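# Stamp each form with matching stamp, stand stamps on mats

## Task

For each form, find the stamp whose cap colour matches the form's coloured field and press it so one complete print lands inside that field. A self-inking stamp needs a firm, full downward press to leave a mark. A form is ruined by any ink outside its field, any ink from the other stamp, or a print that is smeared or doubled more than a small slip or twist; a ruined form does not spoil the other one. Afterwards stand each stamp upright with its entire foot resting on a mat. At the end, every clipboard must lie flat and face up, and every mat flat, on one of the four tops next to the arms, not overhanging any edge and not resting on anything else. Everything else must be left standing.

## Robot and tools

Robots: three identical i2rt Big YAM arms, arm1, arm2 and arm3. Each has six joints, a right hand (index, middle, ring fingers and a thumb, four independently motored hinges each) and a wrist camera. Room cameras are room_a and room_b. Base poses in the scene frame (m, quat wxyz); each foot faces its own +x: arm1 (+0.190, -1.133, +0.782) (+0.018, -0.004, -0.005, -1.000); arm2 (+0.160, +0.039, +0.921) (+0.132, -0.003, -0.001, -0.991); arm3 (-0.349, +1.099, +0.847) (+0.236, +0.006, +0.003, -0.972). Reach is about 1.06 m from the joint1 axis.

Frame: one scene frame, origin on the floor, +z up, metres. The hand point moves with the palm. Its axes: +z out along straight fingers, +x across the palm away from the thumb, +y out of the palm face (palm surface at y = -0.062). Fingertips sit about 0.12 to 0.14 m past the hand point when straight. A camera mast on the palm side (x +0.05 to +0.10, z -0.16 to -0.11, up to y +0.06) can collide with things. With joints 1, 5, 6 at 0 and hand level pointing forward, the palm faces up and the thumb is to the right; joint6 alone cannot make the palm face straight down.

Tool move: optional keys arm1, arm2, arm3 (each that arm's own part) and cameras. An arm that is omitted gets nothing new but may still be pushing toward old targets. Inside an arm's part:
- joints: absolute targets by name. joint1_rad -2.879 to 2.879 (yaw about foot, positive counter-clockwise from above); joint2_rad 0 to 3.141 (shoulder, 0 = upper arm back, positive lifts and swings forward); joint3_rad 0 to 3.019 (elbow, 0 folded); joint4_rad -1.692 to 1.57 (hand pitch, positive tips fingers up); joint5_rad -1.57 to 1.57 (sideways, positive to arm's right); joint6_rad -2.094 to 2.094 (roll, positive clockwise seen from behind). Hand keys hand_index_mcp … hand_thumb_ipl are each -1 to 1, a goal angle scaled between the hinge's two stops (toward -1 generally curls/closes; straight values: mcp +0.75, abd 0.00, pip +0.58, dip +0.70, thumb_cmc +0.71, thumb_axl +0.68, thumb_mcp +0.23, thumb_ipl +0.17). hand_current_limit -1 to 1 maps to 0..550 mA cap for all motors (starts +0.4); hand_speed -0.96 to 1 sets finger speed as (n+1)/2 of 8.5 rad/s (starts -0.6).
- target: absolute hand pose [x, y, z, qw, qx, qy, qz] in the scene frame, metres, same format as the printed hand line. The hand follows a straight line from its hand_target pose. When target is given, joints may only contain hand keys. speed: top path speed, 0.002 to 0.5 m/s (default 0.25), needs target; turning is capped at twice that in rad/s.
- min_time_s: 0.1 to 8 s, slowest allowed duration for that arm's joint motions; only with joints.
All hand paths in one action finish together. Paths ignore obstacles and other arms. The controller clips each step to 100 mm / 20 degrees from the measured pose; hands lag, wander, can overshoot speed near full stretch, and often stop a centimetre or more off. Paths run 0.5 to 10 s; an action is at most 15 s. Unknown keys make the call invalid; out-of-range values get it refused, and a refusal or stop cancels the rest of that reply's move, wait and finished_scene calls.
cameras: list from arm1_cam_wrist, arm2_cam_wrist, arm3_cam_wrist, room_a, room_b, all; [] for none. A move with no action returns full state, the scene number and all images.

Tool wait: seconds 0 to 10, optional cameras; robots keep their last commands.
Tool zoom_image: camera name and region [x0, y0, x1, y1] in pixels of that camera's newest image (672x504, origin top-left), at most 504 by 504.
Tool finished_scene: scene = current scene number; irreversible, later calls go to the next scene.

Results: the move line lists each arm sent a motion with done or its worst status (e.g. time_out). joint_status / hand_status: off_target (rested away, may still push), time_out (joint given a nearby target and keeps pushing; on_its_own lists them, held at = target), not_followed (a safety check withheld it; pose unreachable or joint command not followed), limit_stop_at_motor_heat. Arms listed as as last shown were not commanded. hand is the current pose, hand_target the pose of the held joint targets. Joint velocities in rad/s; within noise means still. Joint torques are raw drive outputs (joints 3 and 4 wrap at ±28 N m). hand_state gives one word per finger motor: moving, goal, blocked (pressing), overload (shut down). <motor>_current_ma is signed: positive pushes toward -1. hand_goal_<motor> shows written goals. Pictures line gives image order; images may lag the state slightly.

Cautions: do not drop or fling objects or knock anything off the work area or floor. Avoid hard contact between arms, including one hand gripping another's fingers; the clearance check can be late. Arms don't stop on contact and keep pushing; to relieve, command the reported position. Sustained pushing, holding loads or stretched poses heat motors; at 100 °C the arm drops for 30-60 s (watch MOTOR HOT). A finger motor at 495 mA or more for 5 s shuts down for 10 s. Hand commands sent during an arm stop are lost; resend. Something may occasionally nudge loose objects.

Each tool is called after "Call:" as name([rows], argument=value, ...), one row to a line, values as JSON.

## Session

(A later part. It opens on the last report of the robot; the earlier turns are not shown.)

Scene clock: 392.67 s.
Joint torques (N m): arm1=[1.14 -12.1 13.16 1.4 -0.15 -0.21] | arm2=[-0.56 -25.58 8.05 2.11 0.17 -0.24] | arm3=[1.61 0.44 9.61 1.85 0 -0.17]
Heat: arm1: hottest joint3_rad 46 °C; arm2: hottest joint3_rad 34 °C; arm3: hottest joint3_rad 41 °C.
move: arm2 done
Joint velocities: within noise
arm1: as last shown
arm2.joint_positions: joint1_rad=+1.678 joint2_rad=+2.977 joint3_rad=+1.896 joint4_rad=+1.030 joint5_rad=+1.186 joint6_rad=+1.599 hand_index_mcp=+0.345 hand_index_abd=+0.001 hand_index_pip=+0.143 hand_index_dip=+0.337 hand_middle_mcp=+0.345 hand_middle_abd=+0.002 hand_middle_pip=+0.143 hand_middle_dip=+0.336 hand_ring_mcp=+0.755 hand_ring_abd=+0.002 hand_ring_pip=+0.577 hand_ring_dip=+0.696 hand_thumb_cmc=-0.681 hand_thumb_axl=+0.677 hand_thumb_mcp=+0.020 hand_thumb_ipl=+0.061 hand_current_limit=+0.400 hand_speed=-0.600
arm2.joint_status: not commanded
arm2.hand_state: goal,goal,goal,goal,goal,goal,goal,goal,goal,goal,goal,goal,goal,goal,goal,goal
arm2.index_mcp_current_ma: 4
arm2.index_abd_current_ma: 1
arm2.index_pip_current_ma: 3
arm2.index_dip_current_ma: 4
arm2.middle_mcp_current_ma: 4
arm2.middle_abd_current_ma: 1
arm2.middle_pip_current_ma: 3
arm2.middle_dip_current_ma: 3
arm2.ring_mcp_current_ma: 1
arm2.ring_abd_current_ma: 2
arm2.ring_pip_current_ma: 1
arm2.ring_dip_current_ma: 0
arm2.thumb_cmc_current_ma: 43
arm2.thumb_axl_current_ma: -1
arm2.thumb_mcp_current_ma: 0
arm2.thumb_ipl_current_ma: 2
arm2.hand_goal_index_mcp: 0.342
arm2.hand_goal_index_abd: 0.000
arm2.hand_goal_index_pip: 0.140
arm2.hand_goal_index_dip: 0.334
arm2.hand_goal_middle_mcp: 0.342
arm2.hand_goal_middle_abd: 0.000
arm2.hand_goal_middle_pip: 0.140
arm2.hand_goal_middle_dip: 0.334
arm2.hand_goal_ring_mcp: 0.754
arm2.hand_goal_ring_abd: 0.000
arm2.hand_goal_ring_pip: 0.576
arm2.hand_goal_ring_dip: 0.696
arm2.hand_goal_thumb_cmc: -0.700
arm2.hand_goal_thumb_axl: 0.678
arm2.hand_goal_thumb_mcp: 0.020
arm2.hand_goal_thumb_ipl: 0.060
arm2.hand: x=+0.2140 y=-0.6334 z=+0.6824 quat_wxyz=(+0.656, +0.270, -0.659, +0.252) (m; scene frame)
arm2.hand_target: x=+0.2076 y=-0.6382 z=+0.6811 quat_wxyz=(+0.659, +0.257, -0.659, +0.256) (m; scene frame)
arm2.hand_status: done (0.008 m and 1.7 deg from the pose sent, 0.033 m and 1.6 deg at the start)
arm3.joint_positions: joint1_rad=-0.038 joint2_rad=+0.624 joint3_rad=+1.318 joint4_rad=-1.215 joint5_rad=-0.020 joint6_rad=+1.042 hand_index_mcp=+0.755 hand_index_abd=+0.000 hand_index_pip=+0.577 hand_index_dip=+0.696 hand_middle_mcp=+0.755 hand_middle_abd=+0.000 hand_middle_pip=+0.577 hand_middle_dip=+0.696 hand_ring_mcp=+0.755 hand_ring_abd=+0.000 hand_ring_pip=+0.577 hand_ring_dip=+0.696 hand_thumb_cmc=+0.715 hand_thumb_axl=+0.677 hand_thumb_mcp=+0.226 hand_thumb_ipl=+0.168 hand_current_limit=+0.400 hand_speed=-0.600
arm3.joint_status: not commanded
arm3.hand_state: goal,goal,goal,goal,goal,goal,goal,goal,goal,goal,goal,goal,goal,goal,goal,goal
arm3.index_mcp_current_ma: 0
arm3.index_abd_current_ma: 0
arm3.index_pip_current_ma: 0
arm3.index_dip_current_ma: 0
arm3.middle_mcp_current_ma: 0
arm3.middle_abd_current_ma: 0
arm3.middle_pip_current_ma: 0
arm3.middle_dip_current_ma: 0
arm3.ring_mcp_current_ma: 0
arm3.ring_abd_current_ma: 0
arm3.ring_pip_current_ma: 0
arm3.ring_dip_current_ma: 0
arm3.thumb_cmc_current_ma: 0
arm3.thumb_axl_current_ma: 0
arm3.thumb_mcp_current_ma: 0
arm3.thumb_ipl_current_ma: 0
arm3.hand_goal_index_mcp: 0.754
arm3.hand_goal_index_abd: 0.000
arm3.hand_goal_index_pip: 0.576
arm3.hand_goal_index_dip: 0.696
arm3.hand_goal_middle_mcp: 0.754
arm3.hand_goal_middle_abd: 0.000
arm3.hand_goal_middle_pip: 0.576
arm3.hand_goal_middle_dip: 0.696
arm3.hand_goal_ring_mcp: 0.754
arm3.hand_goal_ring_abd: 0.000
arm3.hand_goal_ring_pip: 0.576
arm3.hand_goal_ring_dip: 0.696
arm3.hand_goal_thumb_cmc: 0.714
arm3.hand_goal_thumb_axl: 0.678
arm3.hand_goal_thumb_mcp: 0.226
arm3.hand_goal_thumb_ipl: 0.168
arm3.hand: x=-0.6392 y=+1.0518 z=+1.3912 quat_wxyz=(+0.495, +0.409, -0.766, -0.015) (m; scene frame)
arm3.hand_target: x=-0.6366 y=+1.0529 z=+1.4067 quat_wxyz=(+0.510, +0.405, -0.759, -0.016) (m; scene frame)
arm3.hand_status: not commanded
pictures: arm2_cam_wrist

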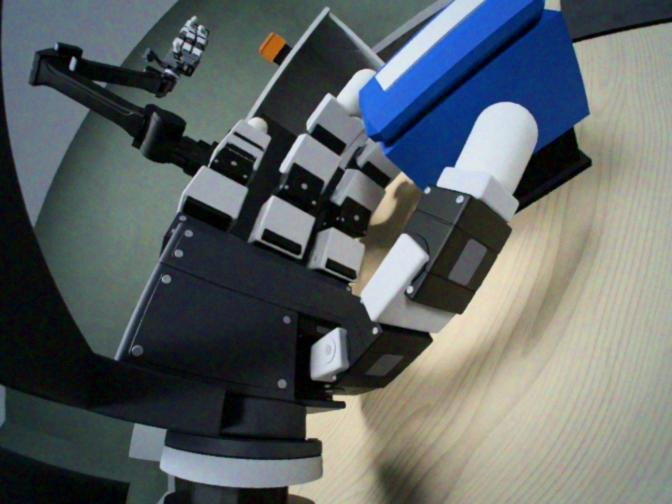

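Call:
move(arm2={"joints": {"hand_index_mcp": 0.18, "hand_middle_mcp": 0.18, "hand_thumb_mcp": -0.13}}, cameras=["arm2_cam_wrist"])

Call:
move(arm2={"joints": {"hand_index_mcp": 0.09, "hand_middle_mcp": 0.09, "hand_thumb_mcp": -0.21}}, cameras=["arm2_cam_wrist"])

Scene clock: 401.70 s.
Joint torques (N m): arm1=[1.2 -12.1 13.15 1.42 -0.15 -0.2] | arm2=[-0.62 -25.64 8.02 2.09 0.04 -0.25] | arm3=[1.55 0.38 9.62 1.85 -0.01 -0.17]
Heat: arm1: hottest joint3_rad 46 °C; arm2: hottest joint3_rad 34 °C; arm3: hottest joint3_rad 41 °C.
move: arm2 off_target
Joint velocities: within noise
arm1, arm3: as last shown
arm2.joint_positions: joint1_rad=+1.677 joint2_rad=+2.977 joint3_rad=+1.896 joint4_rad=+1.030 joint5_rad=+1.189 joint6_rad=+1.598 hand_index_mcp=+0.209 hand_index_abd=+0.001 hand_index_pip=+0.146 hand_index_dip=+0.337 hand_middle_mcp=+0.206 hand_middle_abd=+0.002 hand_middle_pip=+0.145 hand_middle_dip=+0.336 hand_ring_mcp=+0.755 hand_ring_abd=+0.002 hand_ring_pip=+0.577 hand_ring_dip=+0.696 hand_thumb_cmc=-0.691 hand_thumb_axl=+0.678 hand_thumb_mcp=-0.078 hand_thumb_ipl=+0.070 hand_current_limit=+0.400 hand_speed=-0.600
arm2.joint_status: hand_index_mcp off_target (ended at +0.209, target +0.180); hand_middle_mcp off_target (ended at +0.206, target +0.180); hand_thumb_mcp off_target (ended at -0.078, target -0.130)
arm2.hand_state: blocked,goal,goal,goal,blocked,goal,goal,goal,goal,goal,goal,goal,goal,goal,blocked,goal
arm2.index_mcp_current_ma: 80
arm2.index_abd_current_ma: 1
arm2.index_pip_current_ma: 9
arm2.index_dip_current_ma: 4
arm2.middle_mcp_current_ma: 68
arm2.middle_abd_current_ma: 2
arm2.middle_pip_current_ma: 9
arm2.middle_dip_current_ma: 3
arm2.ring_mcp_current_ma: 1
arm2.ring_abd_current_ma: 2
arm2.ring_pip_current_ma: 1
arm2.ring_dip_current_ma: 0
arm2.thumb_cmc_current_ma: 17
arm2.thumb_axl_current_ma: 0
arm2.thumb_mcp_current_ma: 214
arm2.thumb_ipl_current_ma: 29
arm2.hand_goal_index_mcp: 0.180
arm2.hand_goal_index_abd: 0.000
arm2.hand_goal_index_pip: 0.140
arm2.hand_goal_index_dip: 0.334
arm2.hand_goal_middle_mcp: 0.180
arm2.hand_goal_middle_abd: 0.000
arm2.hand_goal_middle_pip: 0.140
arm2.hand_goal_middle_dip: 0.334
arm2.hand_goal_ring_mcp: 0.754
arm2.hand_goal_ring_abd: 0.000
arm2.hand_goal_ring_pip: 0.576
arm2.hand_goal_ring_dip: 0.696
arm2.hand_goal_thumb_cmc: -0.700
arm2.hand_goal_thumb_axl: 0.678
arm2.hand_goal_thumb_mcp: -0.130
arm2.hand_goal_thumb_ipl: 0.060
arm2.hand: x=+0.2135 y=-0.6329 z=+0.6826 quat_wxyz=(+0.656, +0.269, -0.659, +0.251) (m; scene frame)
arm2.hand_target: x=+0.2074 y=-0.6382 z=+0.6811 quat_wxyz=(+0.659, +0.256, -0.659, +0.256) (m; scene frame)
arm2.hand_status: not commanded
pictures: arm2_cam_wrist

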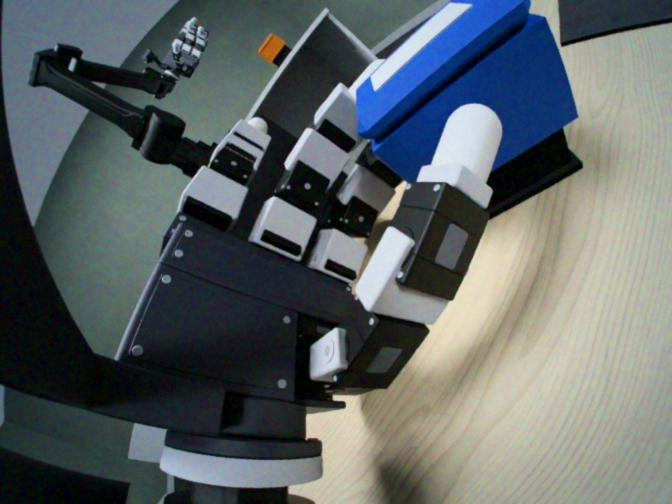

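Scene clock: 402.20 s.
Joint torques (N m): arm1=[1.2 -12.1 13.15 1.43 -0.15 -0.2] | arm2=[-0.56 -25.64 7.99 2.09 0.05 -0.26] | arm3=[1.55 0.32 9.63 1.87 0 -0.17]
Heat: arm1: hottest joint3_rad 46 °C; arm2: hottest joint3_rad 34 °C; arm3: hottest joint3_rad 41 °C.
move: arm2 off_target
Joint velocities: within noise
arm1, arm3: as last shown
arm2.joint_positions: joint1_rad=+1.677 joint2_rad=+2.977 joint3_rad=+1.896 joint4_rad=+1.030 joint5_rad=+1.189 joint6_rad=+1.598 hand_index_mcp=+0.180 hand_index_abd=+0.002 hand_index_pip=+0.161 hand_index_dip=+0.338 hand_middle_mcp=+0.174 hand_middle_abd=+0.003 hand_middle_pip=+0.157 hand_middle_dip=+0.337 hand_ring_mcp=+0.755 hand_ring_abd=+0.002 hand_ring_pip=+0.577 hand_ring_dip=+0.696 hand_thumb_cmc=-0.686 hand_thumb_axl=+0.682 hand_thumb_mcp=-0.079 hand_thumb_ipl=+0.089 hand_current_limit=+0.400 hand_speed=-0.600
arm2.joint_status: hand_index_mcp off_target (ended at +0.180, target +0.090); hand_middle_mcp off_target (ended at +0.174, target +0.090); hand_thumb_mcp off_target (ended at -0.079, target -0.210)
arm2.hand_state: blocked,goal,blocked,goal,blocked,goal,goal,goal,goal,goal,goal,goal,goal,goal,blocked,blocked
arm2.index_mcp_current_ma: 335
arm2.index_abd_current_ma: 2
arm2.index_pip_current_ma: 47
arm2.index_dip_current_ma: 6
arm2.middle_mcp_current_ma: 306
arm2.middle_abd_current_ma: 4
arm2.middle_pip_current_ma: 37
arm2.middle_dip_current_ma: 5
arm2.ring_mcp_current_ma: 1
arm2.ring_abd_current_ma: 2
arm2.ring_pip_current_ma: 1
arm2.ring_dip_current_ma: 0
arm2.thumb_cmc_current_ma: 29
arm2.thumb_axl_current_ma: 7
arm2.thumb_mcp_current_ma: 385
arm2.thumb_ipl_current_ma: 104
arm2.hand_goal_index_mcp: 0.090
arm2.hand_goal_index_abd: 0.000
arm2.hand_goal_index_pip: 0.140
arm2.hand_goal_index_dip: 0.334
arm2.hand_goal_middle_mcp: 0.090
arm2.hand_goal_middle_abd: 0.000
arm2.hand_goal_middle_pip: 0.140
arm2.hand_goal_middle_dip: 0.334
arm2.hand_goal_ring_mcp: 0.754
arm2.hand_goal_ring_abd: 0.000
arm2.hand_goal_ring_pip: 0.576
arm2.hand_goal_ring_dip: 0.696
arm2.hand_goal_thumb_cmc: -0.700
arm2.hand_goal_thumb_axl: 0.678
arm2.hand_goal_thumb_mcp: -0.210
arm2.hand_goal_thumb_ipl: 0.060
arm2.hand: x=+0.2136 y=-0.6331 z=+0.6827 quat_wxyz=(+0.656, +0.269, -0.659, +0.251) (m; scene frame)
arm2.hand_target: x=+0.2074 y=-0.6382 z=+0.6811 quat_wxyz=(+0.659, +0.256, -0.659, +0.256) (m; scene frame)
arm2.hand_status: not commanded
pictures: arm2_cam_wrist

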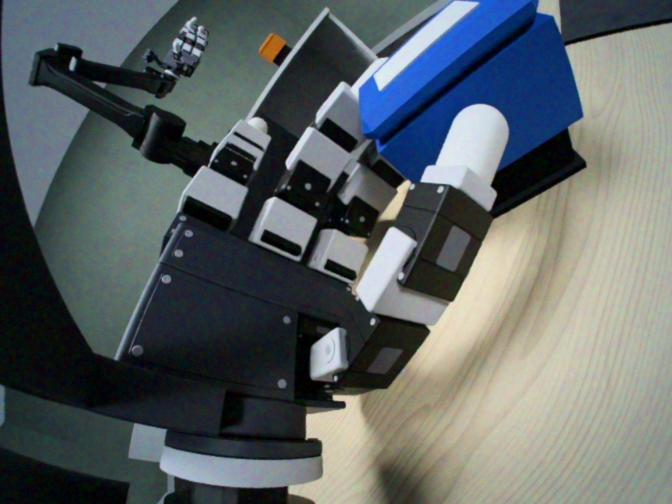

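Call:
move(arm2={"joints": {"hand_index_mcp": 0.06, "hand_middle_mcp": 0.05, "hand_thumb_mcp": -0.27}}, cameras=[])

Call:
move(arm2={"target": [0.2090, -0.640, 0.715, 0.6591, 0.2563, -0.6591, 0.2563], "speed": 0.04}, cameras=["arm2_cam_wrist"])

Scene clock: 407.93 s.
Joint torques (N m): arm1=[1.2 -12.16 13.16 1.42 -0.15 -0.2] | arm2=[-0.56 -25.64 7.99 2.09 0.05 -0.26] | arm3=[1.55 0.44 9.61 1.85 0 -0.16]
Heat: arm1: hottest joint3_rad 47 °C; arm2: hottest joint3_rad 34 °C; arm3: hottest joint3_rad 41 °C.
move: arm2 off_target
Joint velocities: within noise
arm1, arm3: as last shown
arm2.joint_positions: joint1_rad=+1.677 joint2_rad=+2.977 joint3_rad=+1.896 joint4_rad=+1.030 joint5_rad=+1.189 joint6_rad=+1.598 hand_index_mcp=+0.173 hand_index_abd=+0.002 hand_index_pip=+0.164 hand_index_dip=+0.339 hand_middle_mcp=+0.166 hand_middle_abd=+0.003 hand_middle_pip=+0.161 hand_middle_dip=+0.338 hand_ring_mcp=+0.755 hand_ring_abd=+0.002 hand_ring_pip=+0.577 hand_ring_dip=+0.696 hand_thumb_cmc=-0.686 hand_thumb_axl=+0.682 hand_thumb_mcp=-0.079 hand_thumb_ipl=+0.093 hand_current_limit=+0.400 hand_speed=-0.600
arm2.joint_status: hand_index_mcp off_target (ended at +0.173, target +0.060); hand_middle_mcp off_target (ended at +0.166, target +0.050); hand_thumb_mcp off_target (ended at -0.079, target -0.270)
arm2.hand_state: blocked,goal,blocked,goal,blocked,goal,blocked,goal,goal,goal,goal,goal,goal,goal,blocked,blocked
arm2.index_mcp_current_ma: 385
arm2.index_abd_current_ma: 2
arm2.index_pip_current_ma: 56
arm2.index_dip_current_ma: 8
arm2.middle_mcp_current_ma: 385
arm2.middle_abd_current_ma: 4
arm2.middle_pip_current_ma: 48
arm2.middle_dip_current_ma: 7
arm2.ring_mcp_current_ma: 1
arm2.ring_abd_current_ma: 2
arm2.ring_pip_current_ma: 1
arm2.ring_dip_current_ma: 0
arm2.thumb_cmc_current_ma: 29
arm2.thumb_axl_current_ma: 8
arm2.thumb_mcp_current_ma: 385
arm2.thumb_ipl_current_ma: 126
arm2.hand_goal_index_mcp: 0.060
arm2.hand_goal_index_abd: 0.000
arm2.hand_goal_index_pip: 0.140
arm2.hand_goal_index_dip: 0.334
arm2.hand_goal_middle_mcp: 0.050
arm2.hand_goal_middle_abd: 0.000
arm2.hand_goal_middle_pip: 0.140
arm2.hand_goal_middle_dip: 0.334
arm2.hand_goal_ring_mcp: 0.754
arm2.hand_goal_ring_abd: 0.000
arm2.hand_goal_ring_pip: 0.576
arm2.hand_goal_ring_dip: 0.696
arm2.hand_goal_thumb_cmc: -0.700
arm2.hand_goal_thumb_axl: 0.678
arm2.hand_goal_thumb_mcp: -0.270
arm2.hand_goal_thumb_ipl: 0.060
arm2.hand: x=+0.2136 y=-0.6331 z=+0.6827 quat_wxyz=(+0.656, +0.269, -0.659, +0.251) (m; scene frame)
arm2.hand_target: x=+0.2074 y=-0.6382 z=+0.6811 quat_wxyz=(+0.659, +0.256, -0.659, +0.256) (m; scene frame)
arm2.hand_status: not commanded
pictures: none
No camera images: "cameras" was empty.

Scene clock: 409.33 s.
Joint torques (N m): arm1=[1.14 -12.1 13.15 1.4 -0.15 -0.2] | arm2=[-0.56 -29.98 5.19 1.94 0.13 -0.3] | arm3=[1.55 0.44 9.61 1.88 -0.01 -0.17]
Heat: arm1: hottest joint3_rad 47 °C; arm2: hottest joint3_rad 34 °C; arm3: hottest joint3_rad 41 °C.
move: arm2 off_target
Joint velocities: within noise
arm1.joint_positions: joint1_rad=+0.948 joint2_rad=+1.622 joint3_rad=+1.194 joint4_rad=+0.588 joint5_rad=+1.215 joint6_rad=+1.369 hand_index_mcp=+0.340 hand_index_abd=+0.006 hand_index_pip=+0.142 hand_index_dip=+0.337 hand_middle_mcp=+0.340 hand_middle_abd=+0.007 hand_middle_pip=+0.142 hand_middle_dip=+0.337 hand_ring_mcp=+0.755 hand_ring_abd=+0.002 hand_ring_pip=+0.577 hand_ring_dip=+0.696 hand_thumb_cmc=-0.733 hand_thumb_axl=+0.682 hand_thumb_mcp=+0.038 hand_thumb_ipl=+0.062 hand_current_limit=+0.400 hand_speed=-0.600
arm1.joint_status: not commanded
arm1.hand_state: goal,goal,goal,goal,goal,goal,goal,goal,goal,goal,goal,goal,goal,goal,goal,goal
arm1.index_mcp_current_ma: -6
arm1.index_abd_current_ma: 19
arm1.index_pip_current_ma: 8
arm1.index_dip_current_ma: 10
arm1.middle_mcp_current_ma: -6
arm1.middle_abd_current_ma: 22
arm1.middle_pip_current_ma: 8
arm1.middle_dip_current_ma: 9
arm1.ring_mcp_current_ma: 4
arm1.ring_abd_current_ma: 7
arm1.ring_pip_current_ma: 2
arm1.ring_dip_current_ma: 0
arm1.thumb_cmc_current_ma: 71
arm1.thumb_axl_current_ma: 19
arm1.thumb_mcp_current_ma: -10
arm1.thumb_ipl_current_ma: 9
arm1.hand_goal_index_mcp: 0.342
arm1.hand_goal_index_abd: 0.000
arm1.hand_goal_index_pip: 0.140
arm1.hand_goal_index_dip: 0.334
arm1.hand_goal_middle_mcp: 0.342
arm1.hand_goal_middle_abd: 0.000
arm1.hand_goal_middle_pip: 0.140
arm1.hand_goal_middle_dip: 0.334
arm1.hand_goal_ring_mcp: 0.754
arm1.hand_goal_ring_abd: 0.000
arm1.hand_goal_ring_pip: 0.576
arm1.hand_goal_ring_dip: 0.696
arm1.hand_goal_thumb_cmc: -0.750
arm1.hand_goal_thumb_axl: 0.678
arm1.hand_goal_thumb_mcp: 0.040
arm1.hand_goal_thumb_ipl: 0.060
arm1.hand: x=-0.2501 y=-1.4456 z=+1.1384 quat_wxyz=(+0.721, -0.067, -0.682, -0.100) (m; scene frame)
arm1.hand_target: x=-0.2518 y=-1.4506 z=+1.1620 quat_wxyz=(+0.730, -0.085, -0.674, -0.082) (m; scene frame)
arm1.hand_status: not commanded
arm2.joint_positions: joint1_rad=+1.677 joint2_rad=+2.953 joint3_rad=+1.849 joint4_rad=+1.030 joint5_rad=+1.189 joint6_rad=+1.598 hand_index_mcp=+0.172 hand_index_abd=+0.003 hand_index_pip=+0.164 hand_index_dip=+0.339 hand_middle_mcp=+0.152 hand_middle_abd=+0.008 hand_middle_pip=+0.165 hand_middle_dip=+0.342 hand_ring_mcp=+0.755 hand_ring_abd=+0.002 hand_ring_pip=+0.577 hand_ring_dip=+0.696 hand_thumb_cmc=-0.675 hand_thumb_axl=+0.687 hand_thumb_mcp=-0.075 hand_thumb_ipl=+0.094 hand_current_limit=+0.400 hand_speed=-0.600
arm2.joint_status: not commanded
arm2.hand_state: blocked,goal,blocked,goal,blocked,goal,blocked,goal,goal,goal,goal,goal,blocked,goal,blocked,blocked
arm2.index_mcp_current_ma: 385
arm2.index_abd_current_ma: 4
arm2.index_pip_current_ma: 56
arm2.index_dip_current_ma: 8
arm2.middle_mcp_current_ma: 385
arm2.middle_abd_current_ma: 12
arm2.middle_pip_current_ma: 59
arm2.middle_dip_current_ma: 14
arm2.ring_mcp_current_ma: 1
arm2.ring_abd_current_ma: 2
arm2.ring_pip_current_ma: 1
arm2.ring_dip_current_ma: 0
arm2.thumb_cmc_current_ma: 63
arm2.thumb_axl_current_ma: 22
arm2.thumb_mcp_current_ma: 385
arm2.thumb_ipl_current_ma: 129
arm2.hand_goal_index_mcp: 0.060
arm2.hand_goal_index_abd: 0.000
arm2.hand_goal_index_pip: 0.140
arm2.hand_goal_index_dip: 0.334
arm2.hand_goal_middle_mcp: 0.050
arm2.hand_goal_middle_abd: 0.000
arm2.hand_goal_middle_pip: 0.140
arm2.hand_goal_middle_dip: 0.334
arm2.hand_goal_ring_mcp: 0.754
arm2.hand_goal_ring_abd: 0.000
arm2.hand_goal_ring_pip: 0.576
arm2.hand_goal_ring_dip: 0.696
arm2.hand_goal_thumb_cmc: -0.700
arm2.hand_goal_thumb_axl: 0.678
arm2.hand_goal_thumb_mcp: -0.270
arm2.hand_goal_thumb_ipl: 0.060
arm2.hand: x=+0.2106 y=-0.6254 z=+0.6869 quat_wxyz=(+0.656, +0.277, -0.659, +0.243) (m; scene frame)
arm2.hand_target: x=+0.2087 y=-0.6398 z=+0.7147 quat_wxyz=(+0.659, +0.256, -0.659, +0.256) (m; scene frame)
arm2.hand_status: off_target (0.032 m and 2.8 deg from the pose sent, 0.033 m and 1.6 deg at the start)
arm3: as last shown
pictures: arm2_cam_wrist

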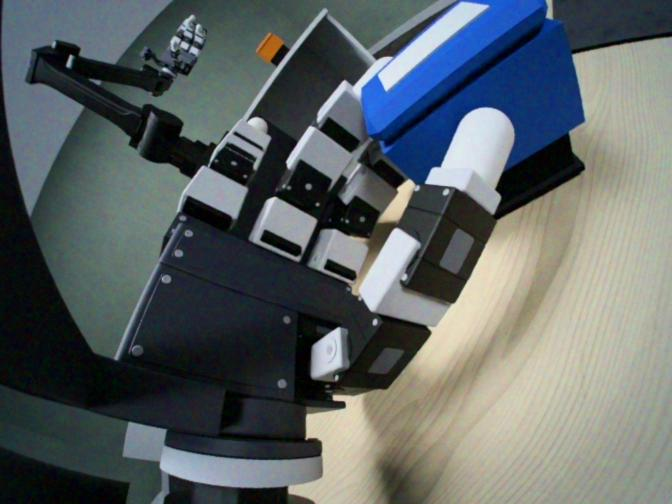

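Call:
move(arm2={"target": [0.2090, -0.640, 0.745, 0.6591, 0.2563, -0.6591, 0.2563], "speed": 0.04}, cameras=["arm2_cam_wrist"])

Call:
zoom_image(camera="arm2_cam_wrist", region=[350, 0, 622, 272])

Scene clock: 414.33 s.
Joint torques (N m): arm1=[1.2 -12.1 13.16 1.4 -0.14 -0.2] | arm2=[-0.56 -30.39 5.34 1.62 0.11 -0.3] | arm3=[1.61 0.38 9.63 1.84 0 -0.17]
Heat: arm1: hottest joint3_rad 47 °C; arm2: hottest joint3_rad 33 °C; arm3: hottest joint3_rad 41 °C.
move: arm2 off_target
Joint velocities: within noise
arm1, arm3: as last shown
arm2.joint_positions: joint1_rad=+1.677 joint2_rad=+2.875 joint3_rad=+1.781 joint4_rad=+1.030 joint5_rad=+1.189 joint6_rad=+1.599 hand_index_mcp=+0.172 hand_index_abd=+0.004 hand_index_pip=+0.164 hand_index_dip=+0.339 hand_middle_mcp=+0.152 hand_middle_abd=+0.008 hand_middle_pip=+0.165 hand_middle_dip=+0.342 hand_ring_mcp=+0.755 hand_ring_abd=+0.002 hand_ring_pip=+0.577 hand_ring_dip=+0.696 hand_thumb_cmc=-0.674 hand_thumb_axl=+0.687 hand_thumb_mcp=-0.075 hand_thumb_ipl=+0.094 hand_current_limit=+0.400 hand_speed=-0.600
arm2.joint_status: not commanded
arm2.hand_state: blocked,goal,blocked,goal,blocked,goal,blocked,goal,goal,goal,goal,goal,blocked,goal,blocked,blocked
arm2.index_mcp_current_ma: 385
arm2.index_abd_current_ma: 4
arm2.index_pip_current_ma: 56
arm2.index_dip_current_ma: 8
arm2.middle_mcp_current_ma: 385
arm2.middle_abd_current_ma: 12
arm2.middle_pip_current_ma: 59
arm2.middle_dip_current_ma: 14
arm2.ring_mcp_current_ma: 1
arm2.ring_abd_current_ma: 2
arm2.ring_pip_current_ma: 1
arm2.ring_dip_current_ma: 0
arm2.thumb_cmc_current_ma: 64
arm2.thumb_axl_current_ma: 22
arm2.thumb_mcp_current_ma: 385
arm2.thumb_ipl_current_ma: 129
arm2.hand_goal_index_mcp: 0.060
arm2.hand_goal_index_abd: 0.000
arm2.hand_goal_index_pip: 0.140
arm2.hand_goal_index_dip: 0.334
arm2.hand_goal_middle_mcp: 0.050
arm2.hand_goal_middle_abd: 0.000
arm2.hand_goal_middle_pip: 0.140
arm2.hand_goal_middle_dip: 0.334
arm2.hand_goal_ring_mcp: 0.754
arm2.hand_goal_ring_abd: 0.000
arm2.hand_goal_ring_pip: 0.576
arm2.hand_goal_ring_dip: 0.696
arm2.hand_goal_thumb_cmc: -0.700
arm2.hand_goal_thumb_axl: 0.678
arm2.hand_goal_thumb_mcp: -0.270
arm2.hand_goal_thumb_ipl: 0.060
arm2.hand: x=+0.2116 y=-0.6272 z=+0.7188 quat_wxyz=(+0.656, +0.273, -0.659, +0.247) (m; scene frame)
arm2.hand_target: x=+0.2087 y=-0.6397 z=+0.7445 quat_wxyz=(+0.659, +0.256, -0.659, +0.256) (m; scene frame)
arm2.hand_status: off_target (0.029 m and 2.3 deg from the pose sent, 0.060 m and 2.8 deg at the start)
pictures: arm2_cam_wrist

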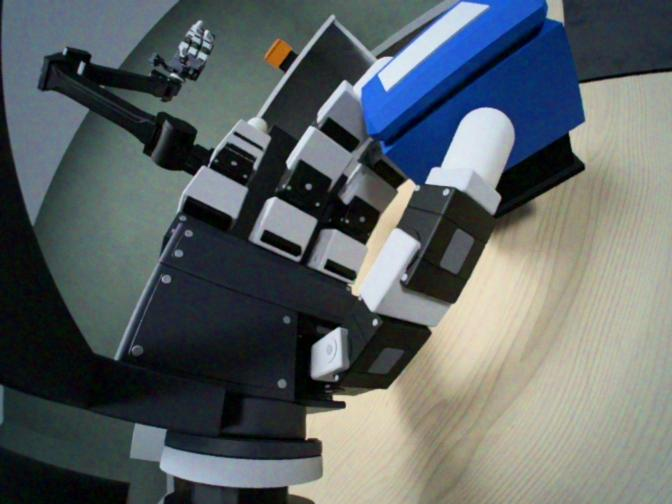

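Scaled by 1.853 from the camera's 672x504 image, which has a finer 960x720 frame.

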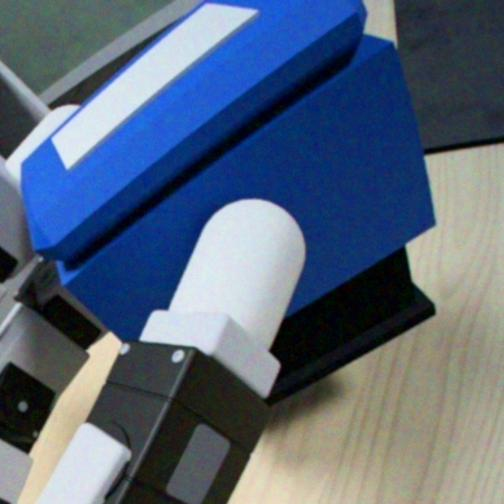

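Call:
move(arm2={"target": [0.2000, -0.600, 1.17, 0.6591, 0.2563, -0.6591, 0.2563], "speed": 0.15}, cameras=[])

Call:
move(arm2={"joints": {"joint1_rad": -0.6}, "min_time_s": 6}, arm1={"joints": {"joint2_rad": 1.2}, "min_time_s": 3}, cameras=["arm2_cam_wrist", "arm1_cam_wrist", "room_a"])

Scene clock: 425.43 s.
Joint torques (N m): arm1=[1.2 -12.16 13.15 1.43 -0.15 -0.2] | arm2=[-0.15 -25.17 11.88 1.02 0.21 -0.31] | arm3=[1.67 0.44 9.61 1.85 -0.01 -0.16]
Heat: arm1: hottest joint3_rad 48 °C; arm2: hottest joint2_rad 33 °C; arm3: hottest joint3_rad 41 °C.
move: arm2 off_target
Joint velocities: within noise
arm1, arm3: as last shown
arm2.joint_positions: joint1_rad=+1.677 joint2_rad=+1.957 joint3_rad=+1.382 joint4_rad=+0.511 joint5_rad=+1.191 joint6_rad=+1.599 hand_index_mcp=+0.170 hand_index_abd=+0.004 hand_index_pip=+0.164 hand_index_dip=+0.339 hand_middle_mcp=+0.149 hand_middle_abd=+0.009 hand_middle_pip=+0.165 hand_middle_dip=+0.342 hand_ring_mcp=+0.755 hand_ring_abd=+0.002 hand_ring_pip=+0.577 hand_ring_dip=+0.696 hand_thumb_cmc=-0.674 hand_thumb_axl=+0.688 hand_thumb_mcp=-0.073 hand_thumb_ipl=+0.094 hand_current_limit=+0.400 hand_speed=-0.600
arm2.joint_status: not commanded
arm2.hand_state: blocked,goal,blocked,goal,blocked,goal,blocked,goal,goal,goal,goal,goal,blocked,goal,blocked,blocked
arm2.index_mcp_current_ma: 385
arm2.index_abd_current_ma: 5
arm2.index_pip_current_ma: 56
arm2.index_dip_current_ma: 8
arm2.middle_mcp_current_ma: 380
arm2.middle_abd_current_ma: 13
arm2.middle_pip_current_ma: 59
arm2.middle_dip_current_ma: 15
arm2.ring_mcp_current_ma: 1
arm2.ring_abd_current_ma: 2
arm2.ring_pip_current_ma: 1
arm2.ring_dip_current_ma: 0
arm2.thumb_cmc_current_ma: 67
arm2.thumb_axl_current_ma: 24
arm2.thumb_mcp_current_ma: 385
arm2.thumb_ipl_current_ma: 129
arm2.hand_goal_index_mcp: 0.060
arm2.hand_goal_index_abd: 0.000
arm2.hand_goal_index_pip: 0.140
arm2.hand_goal_index_dip: 0.334
arm2.hand_goal_middle_mcp: 0.050
arm2.hand_goal_middle_abd: 0.000
arm2.hand_goal_middle_pip: 0.140
arm2.hand_goal_middle_dip: 0.334
arm2.hand_goal_ring_mcp: 0.754
arm2.hand_goal_ring_abd: 0.000
arm2.hand_goal_ring_pip: 0.576
arm2.hand_goal_ring_dip: 0.696
arm2.hand_goal_thumb_cmc: -0.700
arm2.hand_goal_thumb_axl: 0.678
arm2.hand_goal_thumb_mcp: -0.270
arm2.hand_goal_thumb_ipl: 0.060
arm2.hand: x=+0.2022 y=-0.5956 z=+1.1413 quat_wxyz=(+0.656, +0.273, -0.659, +0.246) (m; scene frame)
arm2.hand_target: x=+0.1997 y=-0.5991 z=+1.1698 quat_wxyz=(+0.659, +0.256, -0.659, +0.256) (m; scene frame)
arm2.hand_status: off_target (0.029 m and 2.3 deg from the pose sent, 0.452 m and 2.3 deg at the start)
pictures: none
No camera images: "cameras" was empty.

Scene clock: 431.93 s.
Joint torques (N m): arm1=[1.2 -6.95 13.71 1.13 -0.62 -0.19] | arm2=[0.91 -25.05 11.92 0.92 0.15 -0.31] | arm3=[1.55 0.38 9.61 1.84 0 -0.17]
Heat: arm1: hottest joint3_rad 49 °C; arm2: hottest joint2_rad 32 °C; arm3: hottest joint3_rad 41 °C.
move: arm1 done; arm2 done
Joint velocities: within noise
arm1.joint_positions: joint1_rad=+0.948 joint2_rad=+1.210 joint3_rad=+1.194 joint4_rad=+0.587 joint5_rad=+1.215 joint6_rad=+1.369 hand_index_mcp=+0.340 hand_index_abd=+0.006 hand_index_pip=+0.142 hand_index_dip=+0.337 hand_middle_mcp=+0.340 hand_middle_abd=+0.007 hand_middle_pip=+0.142 hand_middle_dip=+0.337 hand_ring_mcp=+0.754 hand_ring_abd=+0.002 hand_ring_pip=+0.577 hand_ring_dip=+0.696 hand_thumb_cmc=-0.733 hand_thumb_axl=+0.682 hand_thumb_mcp=+0.039 hand_thumb_ipl=+0.062 hand_current_limit=+0.400 hand_speed=-0.600
arm1.joint_status: all done
arm1.hand_state: goal,goal,goal,goal,goal,goal,goal,goal,goal,goal,goal,goal,goal,goal,goal,goal
arm1.index_mcp_current_ma: -6
arm1.index_abd_current_ma: 19
arm1.index_pip_current_ma: 7
arm1.index_dip_current_ma: 10
arm1.middle_mcp_current_ma: -6
arm1.middle_abd_current_ma: 22
arm1.middle_pip_current_ma: 7
arm1.middle_dip_current_ma: 9
arm1.ring_mcp_current_ma: 0
arm1.ring_abd_current_ma: 7
arm1.ring_pip_current_ma: 2
arm1.ring_dip_current_ma: 0
arm1.thumb_cmc_current_ma: 71
arm1.thumb_axl_current_ma: 19
arm1.thumb_mcp_current_ma: -6
arm1.thumb_ipl_current_ma: 9
arm1.hand_goal_index_mcp: 0.342
arm1.hand_goal_index_abd: 0.000
arm1.hand_goal_index_pip: 0.140
arm1.hand_goal_index_dip: 0.334
arm1.hand_goal_middle_mcp: 0.342
arm1.hand_goal_middle_abd: 0.000
arm1.hand_goal_middle_pip: 0.140
arm1.hand_goal_middle_dip: 0.334
arm1.hand_goal_ring_mcp: 0.754
arm1.hand_goal_ring_abd: 0.000
arm1.hand_goal_ring_pip: 0.576
arm1.hand_goal_ring_dip: 0.696
arm1.hand_goal_thumb_cmc: -0.750
arm1.hand_goal_thumb_axl: 0.678
arm1.hand_goal_thumb_mcp: 0.040
arm1.hand_goal_thumb_ipl: 0.060
arm1.hand: x=-0.1777 y=-1.3369 z=+1.3133 quat_wxyz=(+0.772, -0.199, -0.603, +0.026) (m; scene frame)
arm1.hand_target: x=-0.1738 y=-1.3329 z=+1.3374 quat_wxyz=(+0.776, -0.218, -0.591, +0.045) (m; scene frame)
arm1.hand_status: not commanded
arm2.joint_positions: joint1_rad=-0.606 joint2_rad=+1.957 joint3_rad=+1.382 joint4_rad=+0.511 joint5_rad=+1.193 joint6_rad=+1.599 hand_index_mcp=+0.170 hand_index_abd=+0.004 hand_index_pip=+0.164 hand_index_dip=+0.339 hand_middle_mcp=+0.149 hand_middle_abd=+0.009 hand_middle_pip=+0.165 hand_middle_dip=+0.342 hand_ring_mcp=+0.755 hand_ring_abd=+0.002 hand_ring_pip=+0.577 hand_ring_dip=+0.696 hand_thumb_cmc=-0.674 hand_thumb_axl=+0.688 hand_thumb_mcp=-0.073 hand_thumb_ipl=+0.094 hand_current_limit=+0.400 hand_speed=-0.600
arm2.joint_status: all done
arm2.hand_state: blocked,goal,blocked,goal,blocked,goal,blocked,goal,goal,goal,goal,goal,blocked,goal,blocked,blocked
arm2.index_mcp_current_ma: 385
arm2.index_abd_current_ma: 5
arm2.index_pip_current_ma: 56
arm2.index_dip_current_ma: 8
arm2.middle_mcp_current_ma: 380
arm2.middle_abd_current_ma: 13
arm2.middle_pip_current_ma: 59
arm2.middle_dip_current_ma: 15
arm2.ring_mcp_current_ma: 1
arm2.ring_abd_current_ma: 2
arm2.ring_pip_current_ma: 1
arm2.ring_dip_current_ma: 0
arm2.thumb_cmc_current_ma: 67
arm2.thumb_axl_current_ma: 24
arm2.thumb_mcp_current_ma: 385
arm2.thumb_ipl_current_ma: 129
arm2.hand_goal_index_mcp: 0.060
arm2.hand_goal_index_abd: 0.000
arm2.hand_goal_index_pip: 0.140
arm2.hand_goal_index_dip: 0.334
arm2.hand_goal_middle_mcp: 0.050
arm2.hand_goal_middle_abd: 0.000
arm2.hand_goal_middle_pip: 0.140
arm2.hand_goal_middle_dip: 0.334
arm2.hand_goal_ring_mcp: 0.754
arm2.hand_goal_ring_abd: 0.000
arm2.hand_goal_ring_pip: 0.576
arm2.hand_goal_ring_dip: 0.696
arm2.hand_goal_thumb_cmc: -0.700
arm2.hand_goal_thumb_axl: 0.678
arm2.hand_goal_thumb_mcp: -0.270
arm2.hand_goal_thumb_ipl: 0.060
arm2.hand: x=-0.3451 y=+0.4237 z=+1.1423 quat_wxyz=(+0.496, -0.490, -0.522, -0.491) (m; scene frame)
arm2.hand_target: x=-0.3509 y=+0.4218 z=+1.1708 quat_wxyz=(+0.510, -0.494, -0.510, -0.486) (m; scene frame)
arm2.hand_status: not commanded
arm3: as last shown
pictures: arm1_cam_wrist, arm2_cam_wrist, room_a

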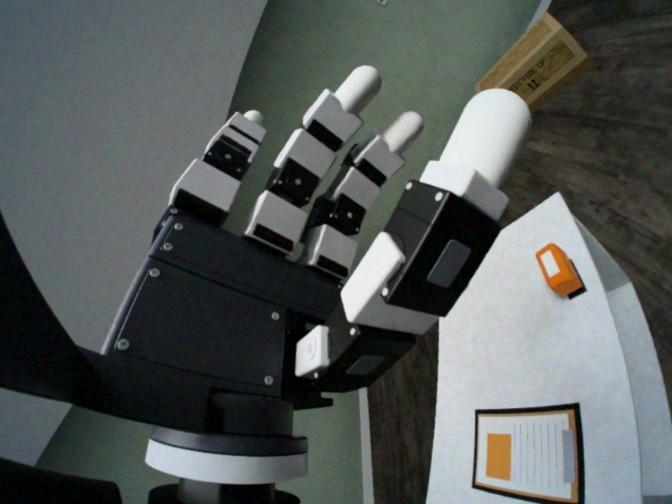

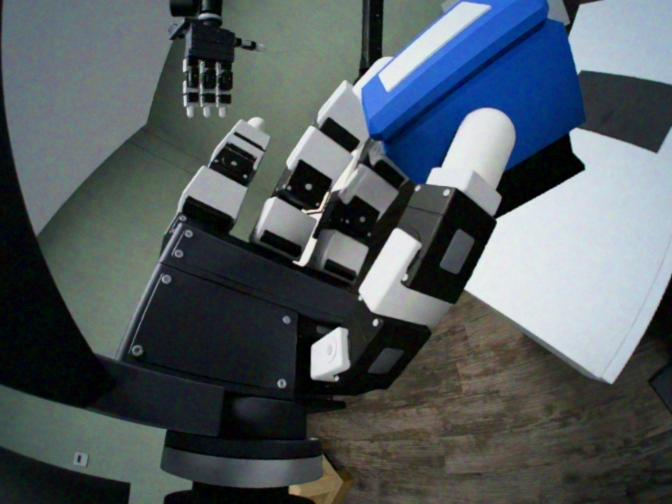

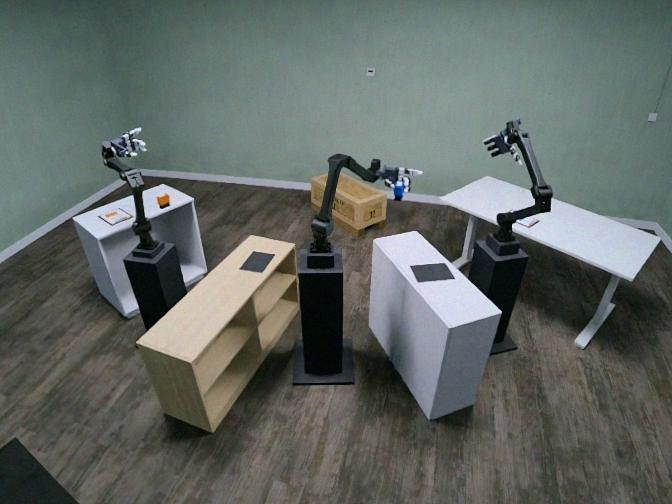

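Call:
wait(seconds=0, cameras=["arm3_cam_wrist", "arm2_cam_wrist", "arm1_cam_wrist"])

Call:
zoom_image(camera="arm3_cam_wrist", region=[440, 140, 560, 250])

Call:
zoom_image(camera="arm1_cam_wrist", region=[440, 220, 640, 420])

Scene clock: 463.47 s.
Joint torques (N m): arm1=[1.26 -6.83 13.71 1.13 -0.62 -0.19] | arm2=[0.91 -25.11 11.9 0.91 0.15 -0.31] | arm3=[1.55 0.38 9.61 1.84 0 -0.16]
Heat: arm1: hottest joint3_rad 51 °C; arm2: hottest joint3_rad 34 °C; arm3: hottest joint3_rad 41 °C.
Joint velocities: within noise
arm1.joint_positions: joint1_rad=+0.948 joint2_rad=+1.210 joint3_rad=+1.194 joint4_rad=+0.587 joint5_rad=+1.215 joint6_rad=+1.369 hand_index_mcp=+0.340 hand_index_abd=+0.006 hand_index_pip=+0.142 hand_index_dip=+0.337 hand_middle_mcp=+0.340 hand_middle_abd=+0.007 hand_middle_pip=+0.142 hand_middle_dip=+0.337 hand_ring_mcp=+0.754 hand_ring_abd=+0.002 hand_ring_pip=+0.577 hand_ring_dip=+0.696 hand_thumb_cmc=-0.733 hand_thumb_axl=+0.682 hand_thumb_mcp=+0.039 hand_thumb_ipl=+0.062 hand_current_limit=+0.400 hand_speed=-0.600
arm1.joint_status: all done
arm1.hand_state: goal,goal,goal,goal,goal,goal,goal,goal,goal,goal,goal,goal,goal,goal,goal,goal
arm1.index_mcp_current_ma: -6
arm1.index_abd_current_ma: 19
arm1.index_pip_current_ma: 7
arm1.index_dip_current_ma: 10
arm1.middle_mcp_current_ma: -6
arm1.middle_abd_current_ma: 22
arm1.middle_pip_current_ma: 7
arm1.middle_dip_current_ma: 9
arm1.ring_mcp_current_ma: 0
arm1.ring_abd_current_ma: 7
arm1.ring_pip_current_ma: 2
arm1.ring_dip_current_ma: 0
arm1.thumb_cmc_current_ma: 71
arm1.thumb_axl_current_ma: 19
arm1.thumb_mcp_current_ma: -6
arm1.thumb_ipl_current_ma: 9
arm1.hand_goal_index_mcp: 0.342
arm1.hand_goal_index_abd: 0.000
arm1.hand_goal_index_pip: 0.140
arm1.hand_goal_index_dip: 0.334
arm1.hand_goal_middle_mcp: 0.342
arm1.hand_goal_middle_abd: 0.000
arm1.hand_goal_middle_pip: 0.140
arm1.hand_goal_middle_dip: 0.334
arm1.hand_goal_ring_mcp: 0.754
arm1.hand_goal_ring_abd: 0.000
arm1.hand_goal_ring_pip: 0.576
arm1.hand_goal_ring_dip: 0.696
arm1.hand_goal_thumb_cmc: -0.750
arm1.hand_goal_thumb_axl: 0.678
arm1.hand_goal_thumb_mcp: 0.040
arm1.hand_goal_thumb_ipl: 0.060
arm1.hand: x=-0.1777 y=-1.3369 z=+1.3133 quat_wxyz=(+0.772, -0.199, -0.603, +0.026) (m; scene frame)
arm1.hand_target: x=-0.1738 y=-1.3329 z=+1.3374 quat_wxyz=(+0.776, -0.218, -0.591, +0.045) (m; scene frame)
arm1.hand_status: not commanded
arm2.joint_positions: joint1_rad=-0.606 joint2_rad=+1.957 joint3_rad=+1.382 joint4_rad=+0.511 joint5_rad=+1.193 joint6_rad=+1.599 hand_index_mcp=+0.170 hand_index_abd=+0.004 hand_index_pip=+0.164 hand_index_dip=+0.339 hand_middle_mcp=+0.149 hand_middle_abd=+0.009 hand_middle_pip=+0.165 hand_middle_dip=+0.342 hand_ring_mcp=+0.755 hand_ring_abd=+0.002 hand_ring_pip=+0.577 hand_ring_dip=+0.696 hand_thumb_cmc=-0.674 hand_thumb_axl=+0.688 hand_thumb_mcp=-0.073 hand_thumb_ipl=+0.094 hand_current_limit=+0.400 hand_speed=-0.600
arm2.joint_status: all done
arm2.hand_state: blocked,goal,blocked,goal,blocked,goal,blocked,goal,goal,goal,goal,goal,blocked,goal,blocked,blocked
arm2.index_mcp_current_ma: 385
arm2.index_abd_current_ma: 5
arm2.index_pip_current_ma: 56
arm2.index_dip_current_ma: 8
arm2.middle_mcp_current_ma: 380
arm2.middle_abd_current_ma: 13
arm2.middle_pip_current_ma: 59
arm2.middle_dip_current_ma: 15
arm2.ring_mcp_current_ma: 1
arm2.ring_abd_current_ma: 2
arm2.ring_pip_current_ma: 1
arm2.ring_dip_current_ma: 0
arm2.thumb_cmc_current_ma: 67
arm2.thumb_axl_current_ma: 24
arm2.thumb_mcp_current_ma: 385
arm2.thumb_ipl_current_ma: 129
arm2.hand_goal_index_mcp: 0.060
arm2.hand_goal_index_abd: 0.000
arm2.hand_goal_index_pip: 0.140
arm2.hand_goal_index_dip: 0.334
arm2.hand_goal_middle_mcp: 0.050
arm2.hand_goal_middle_abd: 0.000
arm2.hand_goal_middle_pip: 0.140
arm2.hand_goal_middle_dip: 0.334
arm2.hand_goal_ring_mcp: 0.754
arm2.hand_goal_ring_abd: 0.000
arm2.hand_goal_ring_pip: 0.576
arm2.hand_goal_ring_dip: 0.696
arm2.hand_goal_thumb_cmc: -0.700
arm2.hand_goal_thumb_axl: 0.678
arm2.hand_goal_thumb_mcp: -0.270
arm2.hand_goal_thumb_ipl: 0.060
arm2.hand: x=-0.3451 y=+0.4237 z=+1.1423 quat_wxyz=(+0.496, -0.490, -0.522, -0.491) (m; scene frame)
arm2.hand_target: x=-0.3509 y=+0.4218 z=+1.1708 quat_wxyz=(+0.510, -0.494, -0.510, -0.486) (m; scene frame)
arm2.hand_status: not commanded
arm3.joint_positions: joint1_rad=-0.038 joint2_rad=+0.624 joint3_rad=+1.318 joint4_rad=-1.215 joint5_rad=-0.020 joint6_rad=+1.042 hand_index_mcp=+0.755 hand_index_abd=+0.000 hand_index_pip=+0.577 hand_index_dip=+0.696 hand_middle_mcp=+0.755 hand_middle_abd=+0.000 hand_middle_pip=+0.577 hand_middle_dip=+0.696 hand_ring_mcp=+0.755 hand_ring_abd=+0.000 hand_ring_pip=+0.577 hand_ring_dip=+0.696 hand_thumb_cmc=+0.715 hand_thumb_axl=+0.677 hand_thumb_mcp=+0.226 hand_thumb_ipl=+0.168 hand_current_limit=+0.400 hand_speed=-0.600
arm3.joint_status: not commanded
arm3.hand_state: goal,goal,goal,goal,goal,goal,goal,goal,goal,goal,goal,goal,goal,goal,goal,goal
arm3.index_mcp_current_ma: 0
arm3.index_abd_current_ma: 0
arm3.index_pip_current_ma: 0
arm3.index_dip_current_ma: 0
arm3.middle_mcp_current_ma: 0
arm3.middle_abd_current_ma: 0
arm3.middle_pip_current_ma: 0
arm3.middle_dip_current_ma: 0
arm3.ring_mcp_current_ma: 0
arm3.ring_abd_current_ma: 0
arm3.ring_pip_current_ma: 0
arm3.ring_dip_current_ma: 0
arm3.thumb_cmc_current_ma: 0
arm3.thumb_axl_current_ma: 0
arm3.thumb_mcp_current_ma: 0
arm3.thumb_ipl_current_ma: 0
arm3.hand_goal_index_mcp: 0.754
arm3.hand_goal_index_abd: 0.000
arm3.hand_goal_index_pip: 0.576
arm3.hand_goal_index_dip: 0.696
arm3.hand_goal_middle_mcp: 0.754
arm3.hand_goal_middle_abd: 0.000
arm3.hand_goal_middle_pip: 0.576
arm3.hand_goal_middle_dip: 0.696
arm3.hand_goal_ring_mcp: 0.754
arm3.hand_goal_ring_abd: 0.000
arm3.hand_goal_ring_pip: 0.576
arm3.hand_goal_ring_dip: 0.696
arm3.hand_goal_thumb_cmc: 0.714
arm3.hand_goal_thumb_axl: 0.678
arm3.hand_goal_thumb_mcp: 0.226
arm3.hand_goal_thumb_ipl: 0.168
arm3.hand: x=-0.6392 y=+1.0518 z=+1.3912 quat_wxyz=(+0.495, +0.409, -0.766, -0.015) (m; scene frame)
arm3.hand_target: x=-0.6366 y=+1.0529 z=+1.4067 quat_wxyz=(+0.510, +0.405, -0.759, -0.016) (m; scene frame)
arm3.hand_status: not commanded
pictures: arm1_cam_wrist, arm2_cam_wrist, arm3_cam_wrist

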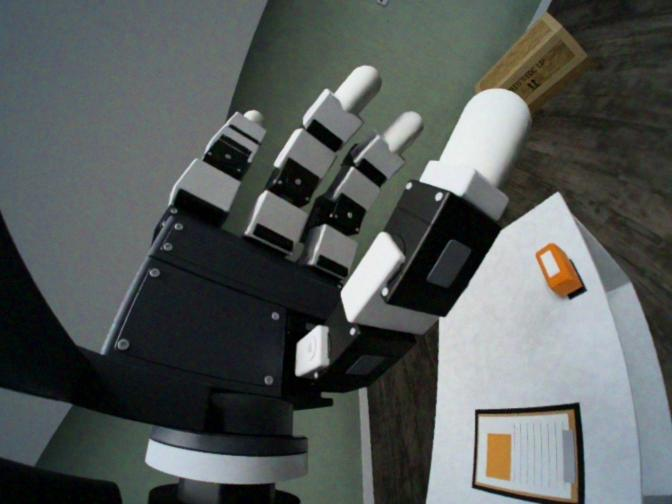

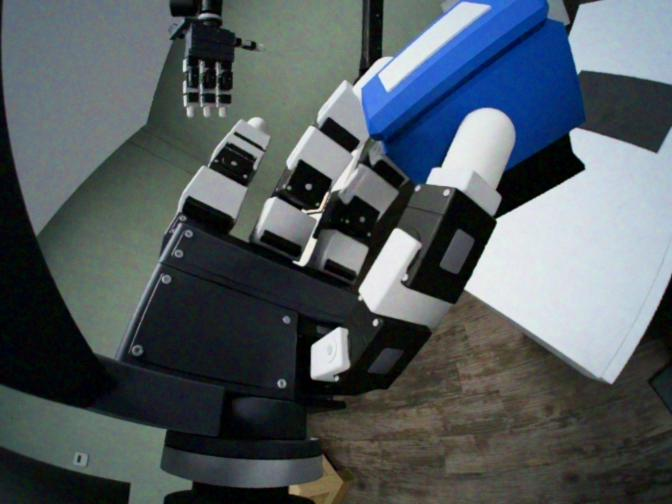

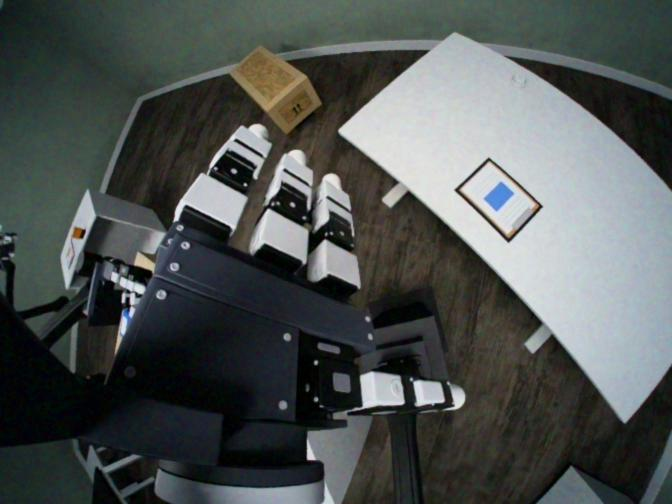

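Scaled by 4.200 from the camera's 672x504 image, which has a finer 960x720 frame.

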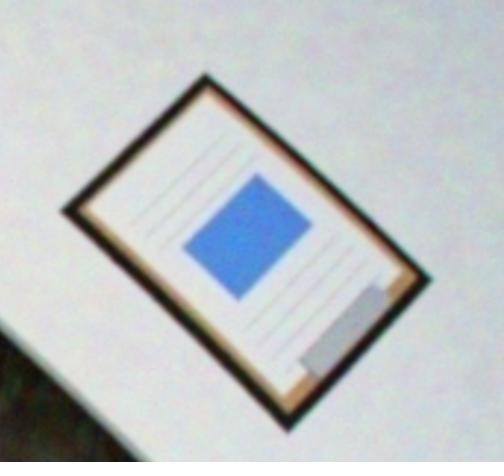

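Scaled by 2.520 from the camera's 672x504 image, which has a finer 960x720 frame.

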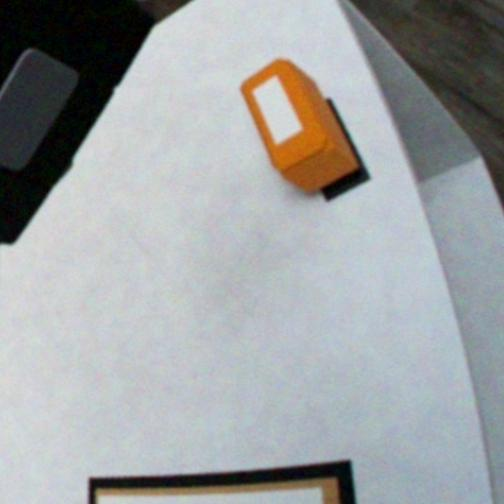

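Call:
move(arm2={"target": [-0.006, 0.655, 1.08, 0.3642, -0.6061, -0.3642, -0.6061], "speed": 0.25}, cameras=["arm2_cam_wrist", "room_a"])

Scene clock: 502.90 s.
Joint torques (N m): arm1=[1.2 -6.89 13.71 1.13 -0.61 -0.19] | arm2=[0.85 -22.01 11.84 2.32 -0.09 -0.51] | arm3=[1.61 0.38 9.59 1.85 0 -0.17]
Heat: arm1: hottest joint3_rad 52 °C; arm2: hottest joint3_rad 35 °C; arm3: hottest joint3_rad 41 °C.
move: arm2 off_target
Joint velocities: within noise
arm1, arm3: as last shown
arm2.joint_positions: joint1_rad=-1.267 joint2_rad=+2.012 joint3_rad=+1.208 joint4_rad=+0.746 joint5_rad=+1.065 joint6_rad=+1.591 hand_index_mcp=+0.170 hand_index_abd=+0.004 hand_index_pip=+0.164 hand_index_dip=+0.339 hand_middle_mcp=+0.149 hand_middle_abd=+0.009 hand_middle_pip=+0.165 hand_middle_dip=+0.342 hand_ring_mcp=+0.755 hand_ring_abd=+0.002 hand_ring_pip=+0.577 hand_ring_dip=+0.696 hand_thumb_cmc=-0.673 hand_thumb_axl=+0.688 hand_thumb_mcp=-0.073 hand_thumb_ipl=+0.094 hand_current_limit=+0.400 hand_speed=-0.600
arm2.joint_status: not commanded
arm2.hand_state: blocked,goal,blocked,goal,blocked,goal,blocked,goal,goal,goal,goal,goal,blocked,goal,blocked,blocked
arm2.index_mcp_current_ma: 385
arm2.index_abd_current_ma: 5
arm2.index_pip_current_ma: 57
arm2.index_dip_current_ma: 8
arm2.middle_mcp_current_ma: 378
arm2.middle_abd_current_ma: 13
arm2.middle_pip_current_ma: 60
arm2.middle_dip_current_ma: 15
arm2.ring_mcp_current_ma: 1
arm2.ring_abd_current_ma: 2
arm2.ring_pip_current_ma: 1
arm2.ring_dip_current_ma: 0
arm2.thumb_cmc_current_ma: 67
arm2.thumb_axl_current_ma: 24
arm2.thumb_mcp_current_ma: 385
arm2.thumb_ipl_current_ma: 129
arm2.hand_goal_index_mcp: 0.060
arm2.hand_goal_index_abd: 0.000
arm2.hand_goal_index_pip: 0.140
arm2.hand_goal_index_dip: 0.334
arm2.hand_goal_middle_mcp: 0.050
arm2.hand_goal_middle_abd: 0.000
arm2.hand_goal_middle_pip: 0.140
arm2.hand_goal_middle_dip: 0.334
arm2.hand_goal_ring_mcp: 0.754
arm2.hand_goal_ring_abd: 0.000
arm2.hand_goal_ring_pip: 0.576
arm2.hand_goal_ring_dip: 0.696
arm2.hand_goal_thumb_cmc: -0.700
arm2.hand_goal_thumb_axl: 0.678
arm2.hand_goal_thumb_mcp: -0.270
arm2.hand_goal_thumb_ipl: 0.060
arm2.hand: x=+0.0046 y=+0.6427 z=+1.0604 quat_wxyz=(+0.348, -0.613, -0.376, -0.602) (m; scene frame)
arm2.hand_target: x=-0.0057 y=+0.6538 z=+1.0803 quat_wxyz=(+0.364, -0.607, -0.364, -0.606) (m; scene frame)
arm2.hand_status: off_target (0.026 m and 2.5 deg from the pose sent, 0.415 m and 30.2 deg at the start)
pictures: arm2_cam_wrist, room_a

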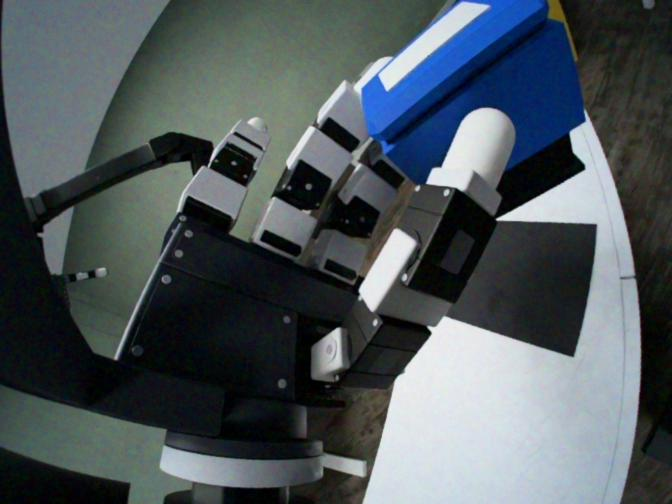

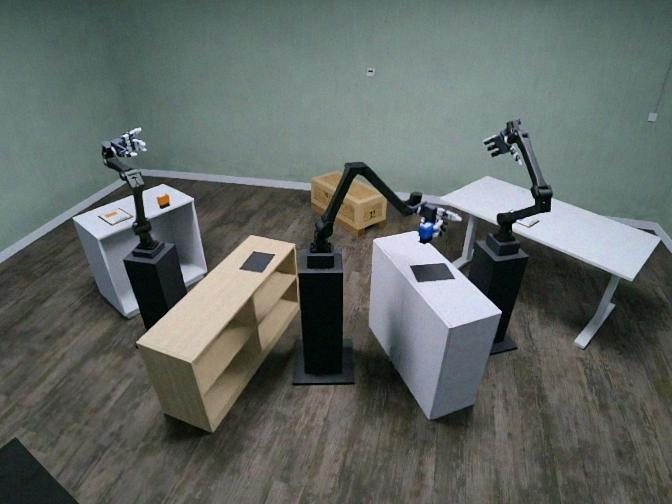

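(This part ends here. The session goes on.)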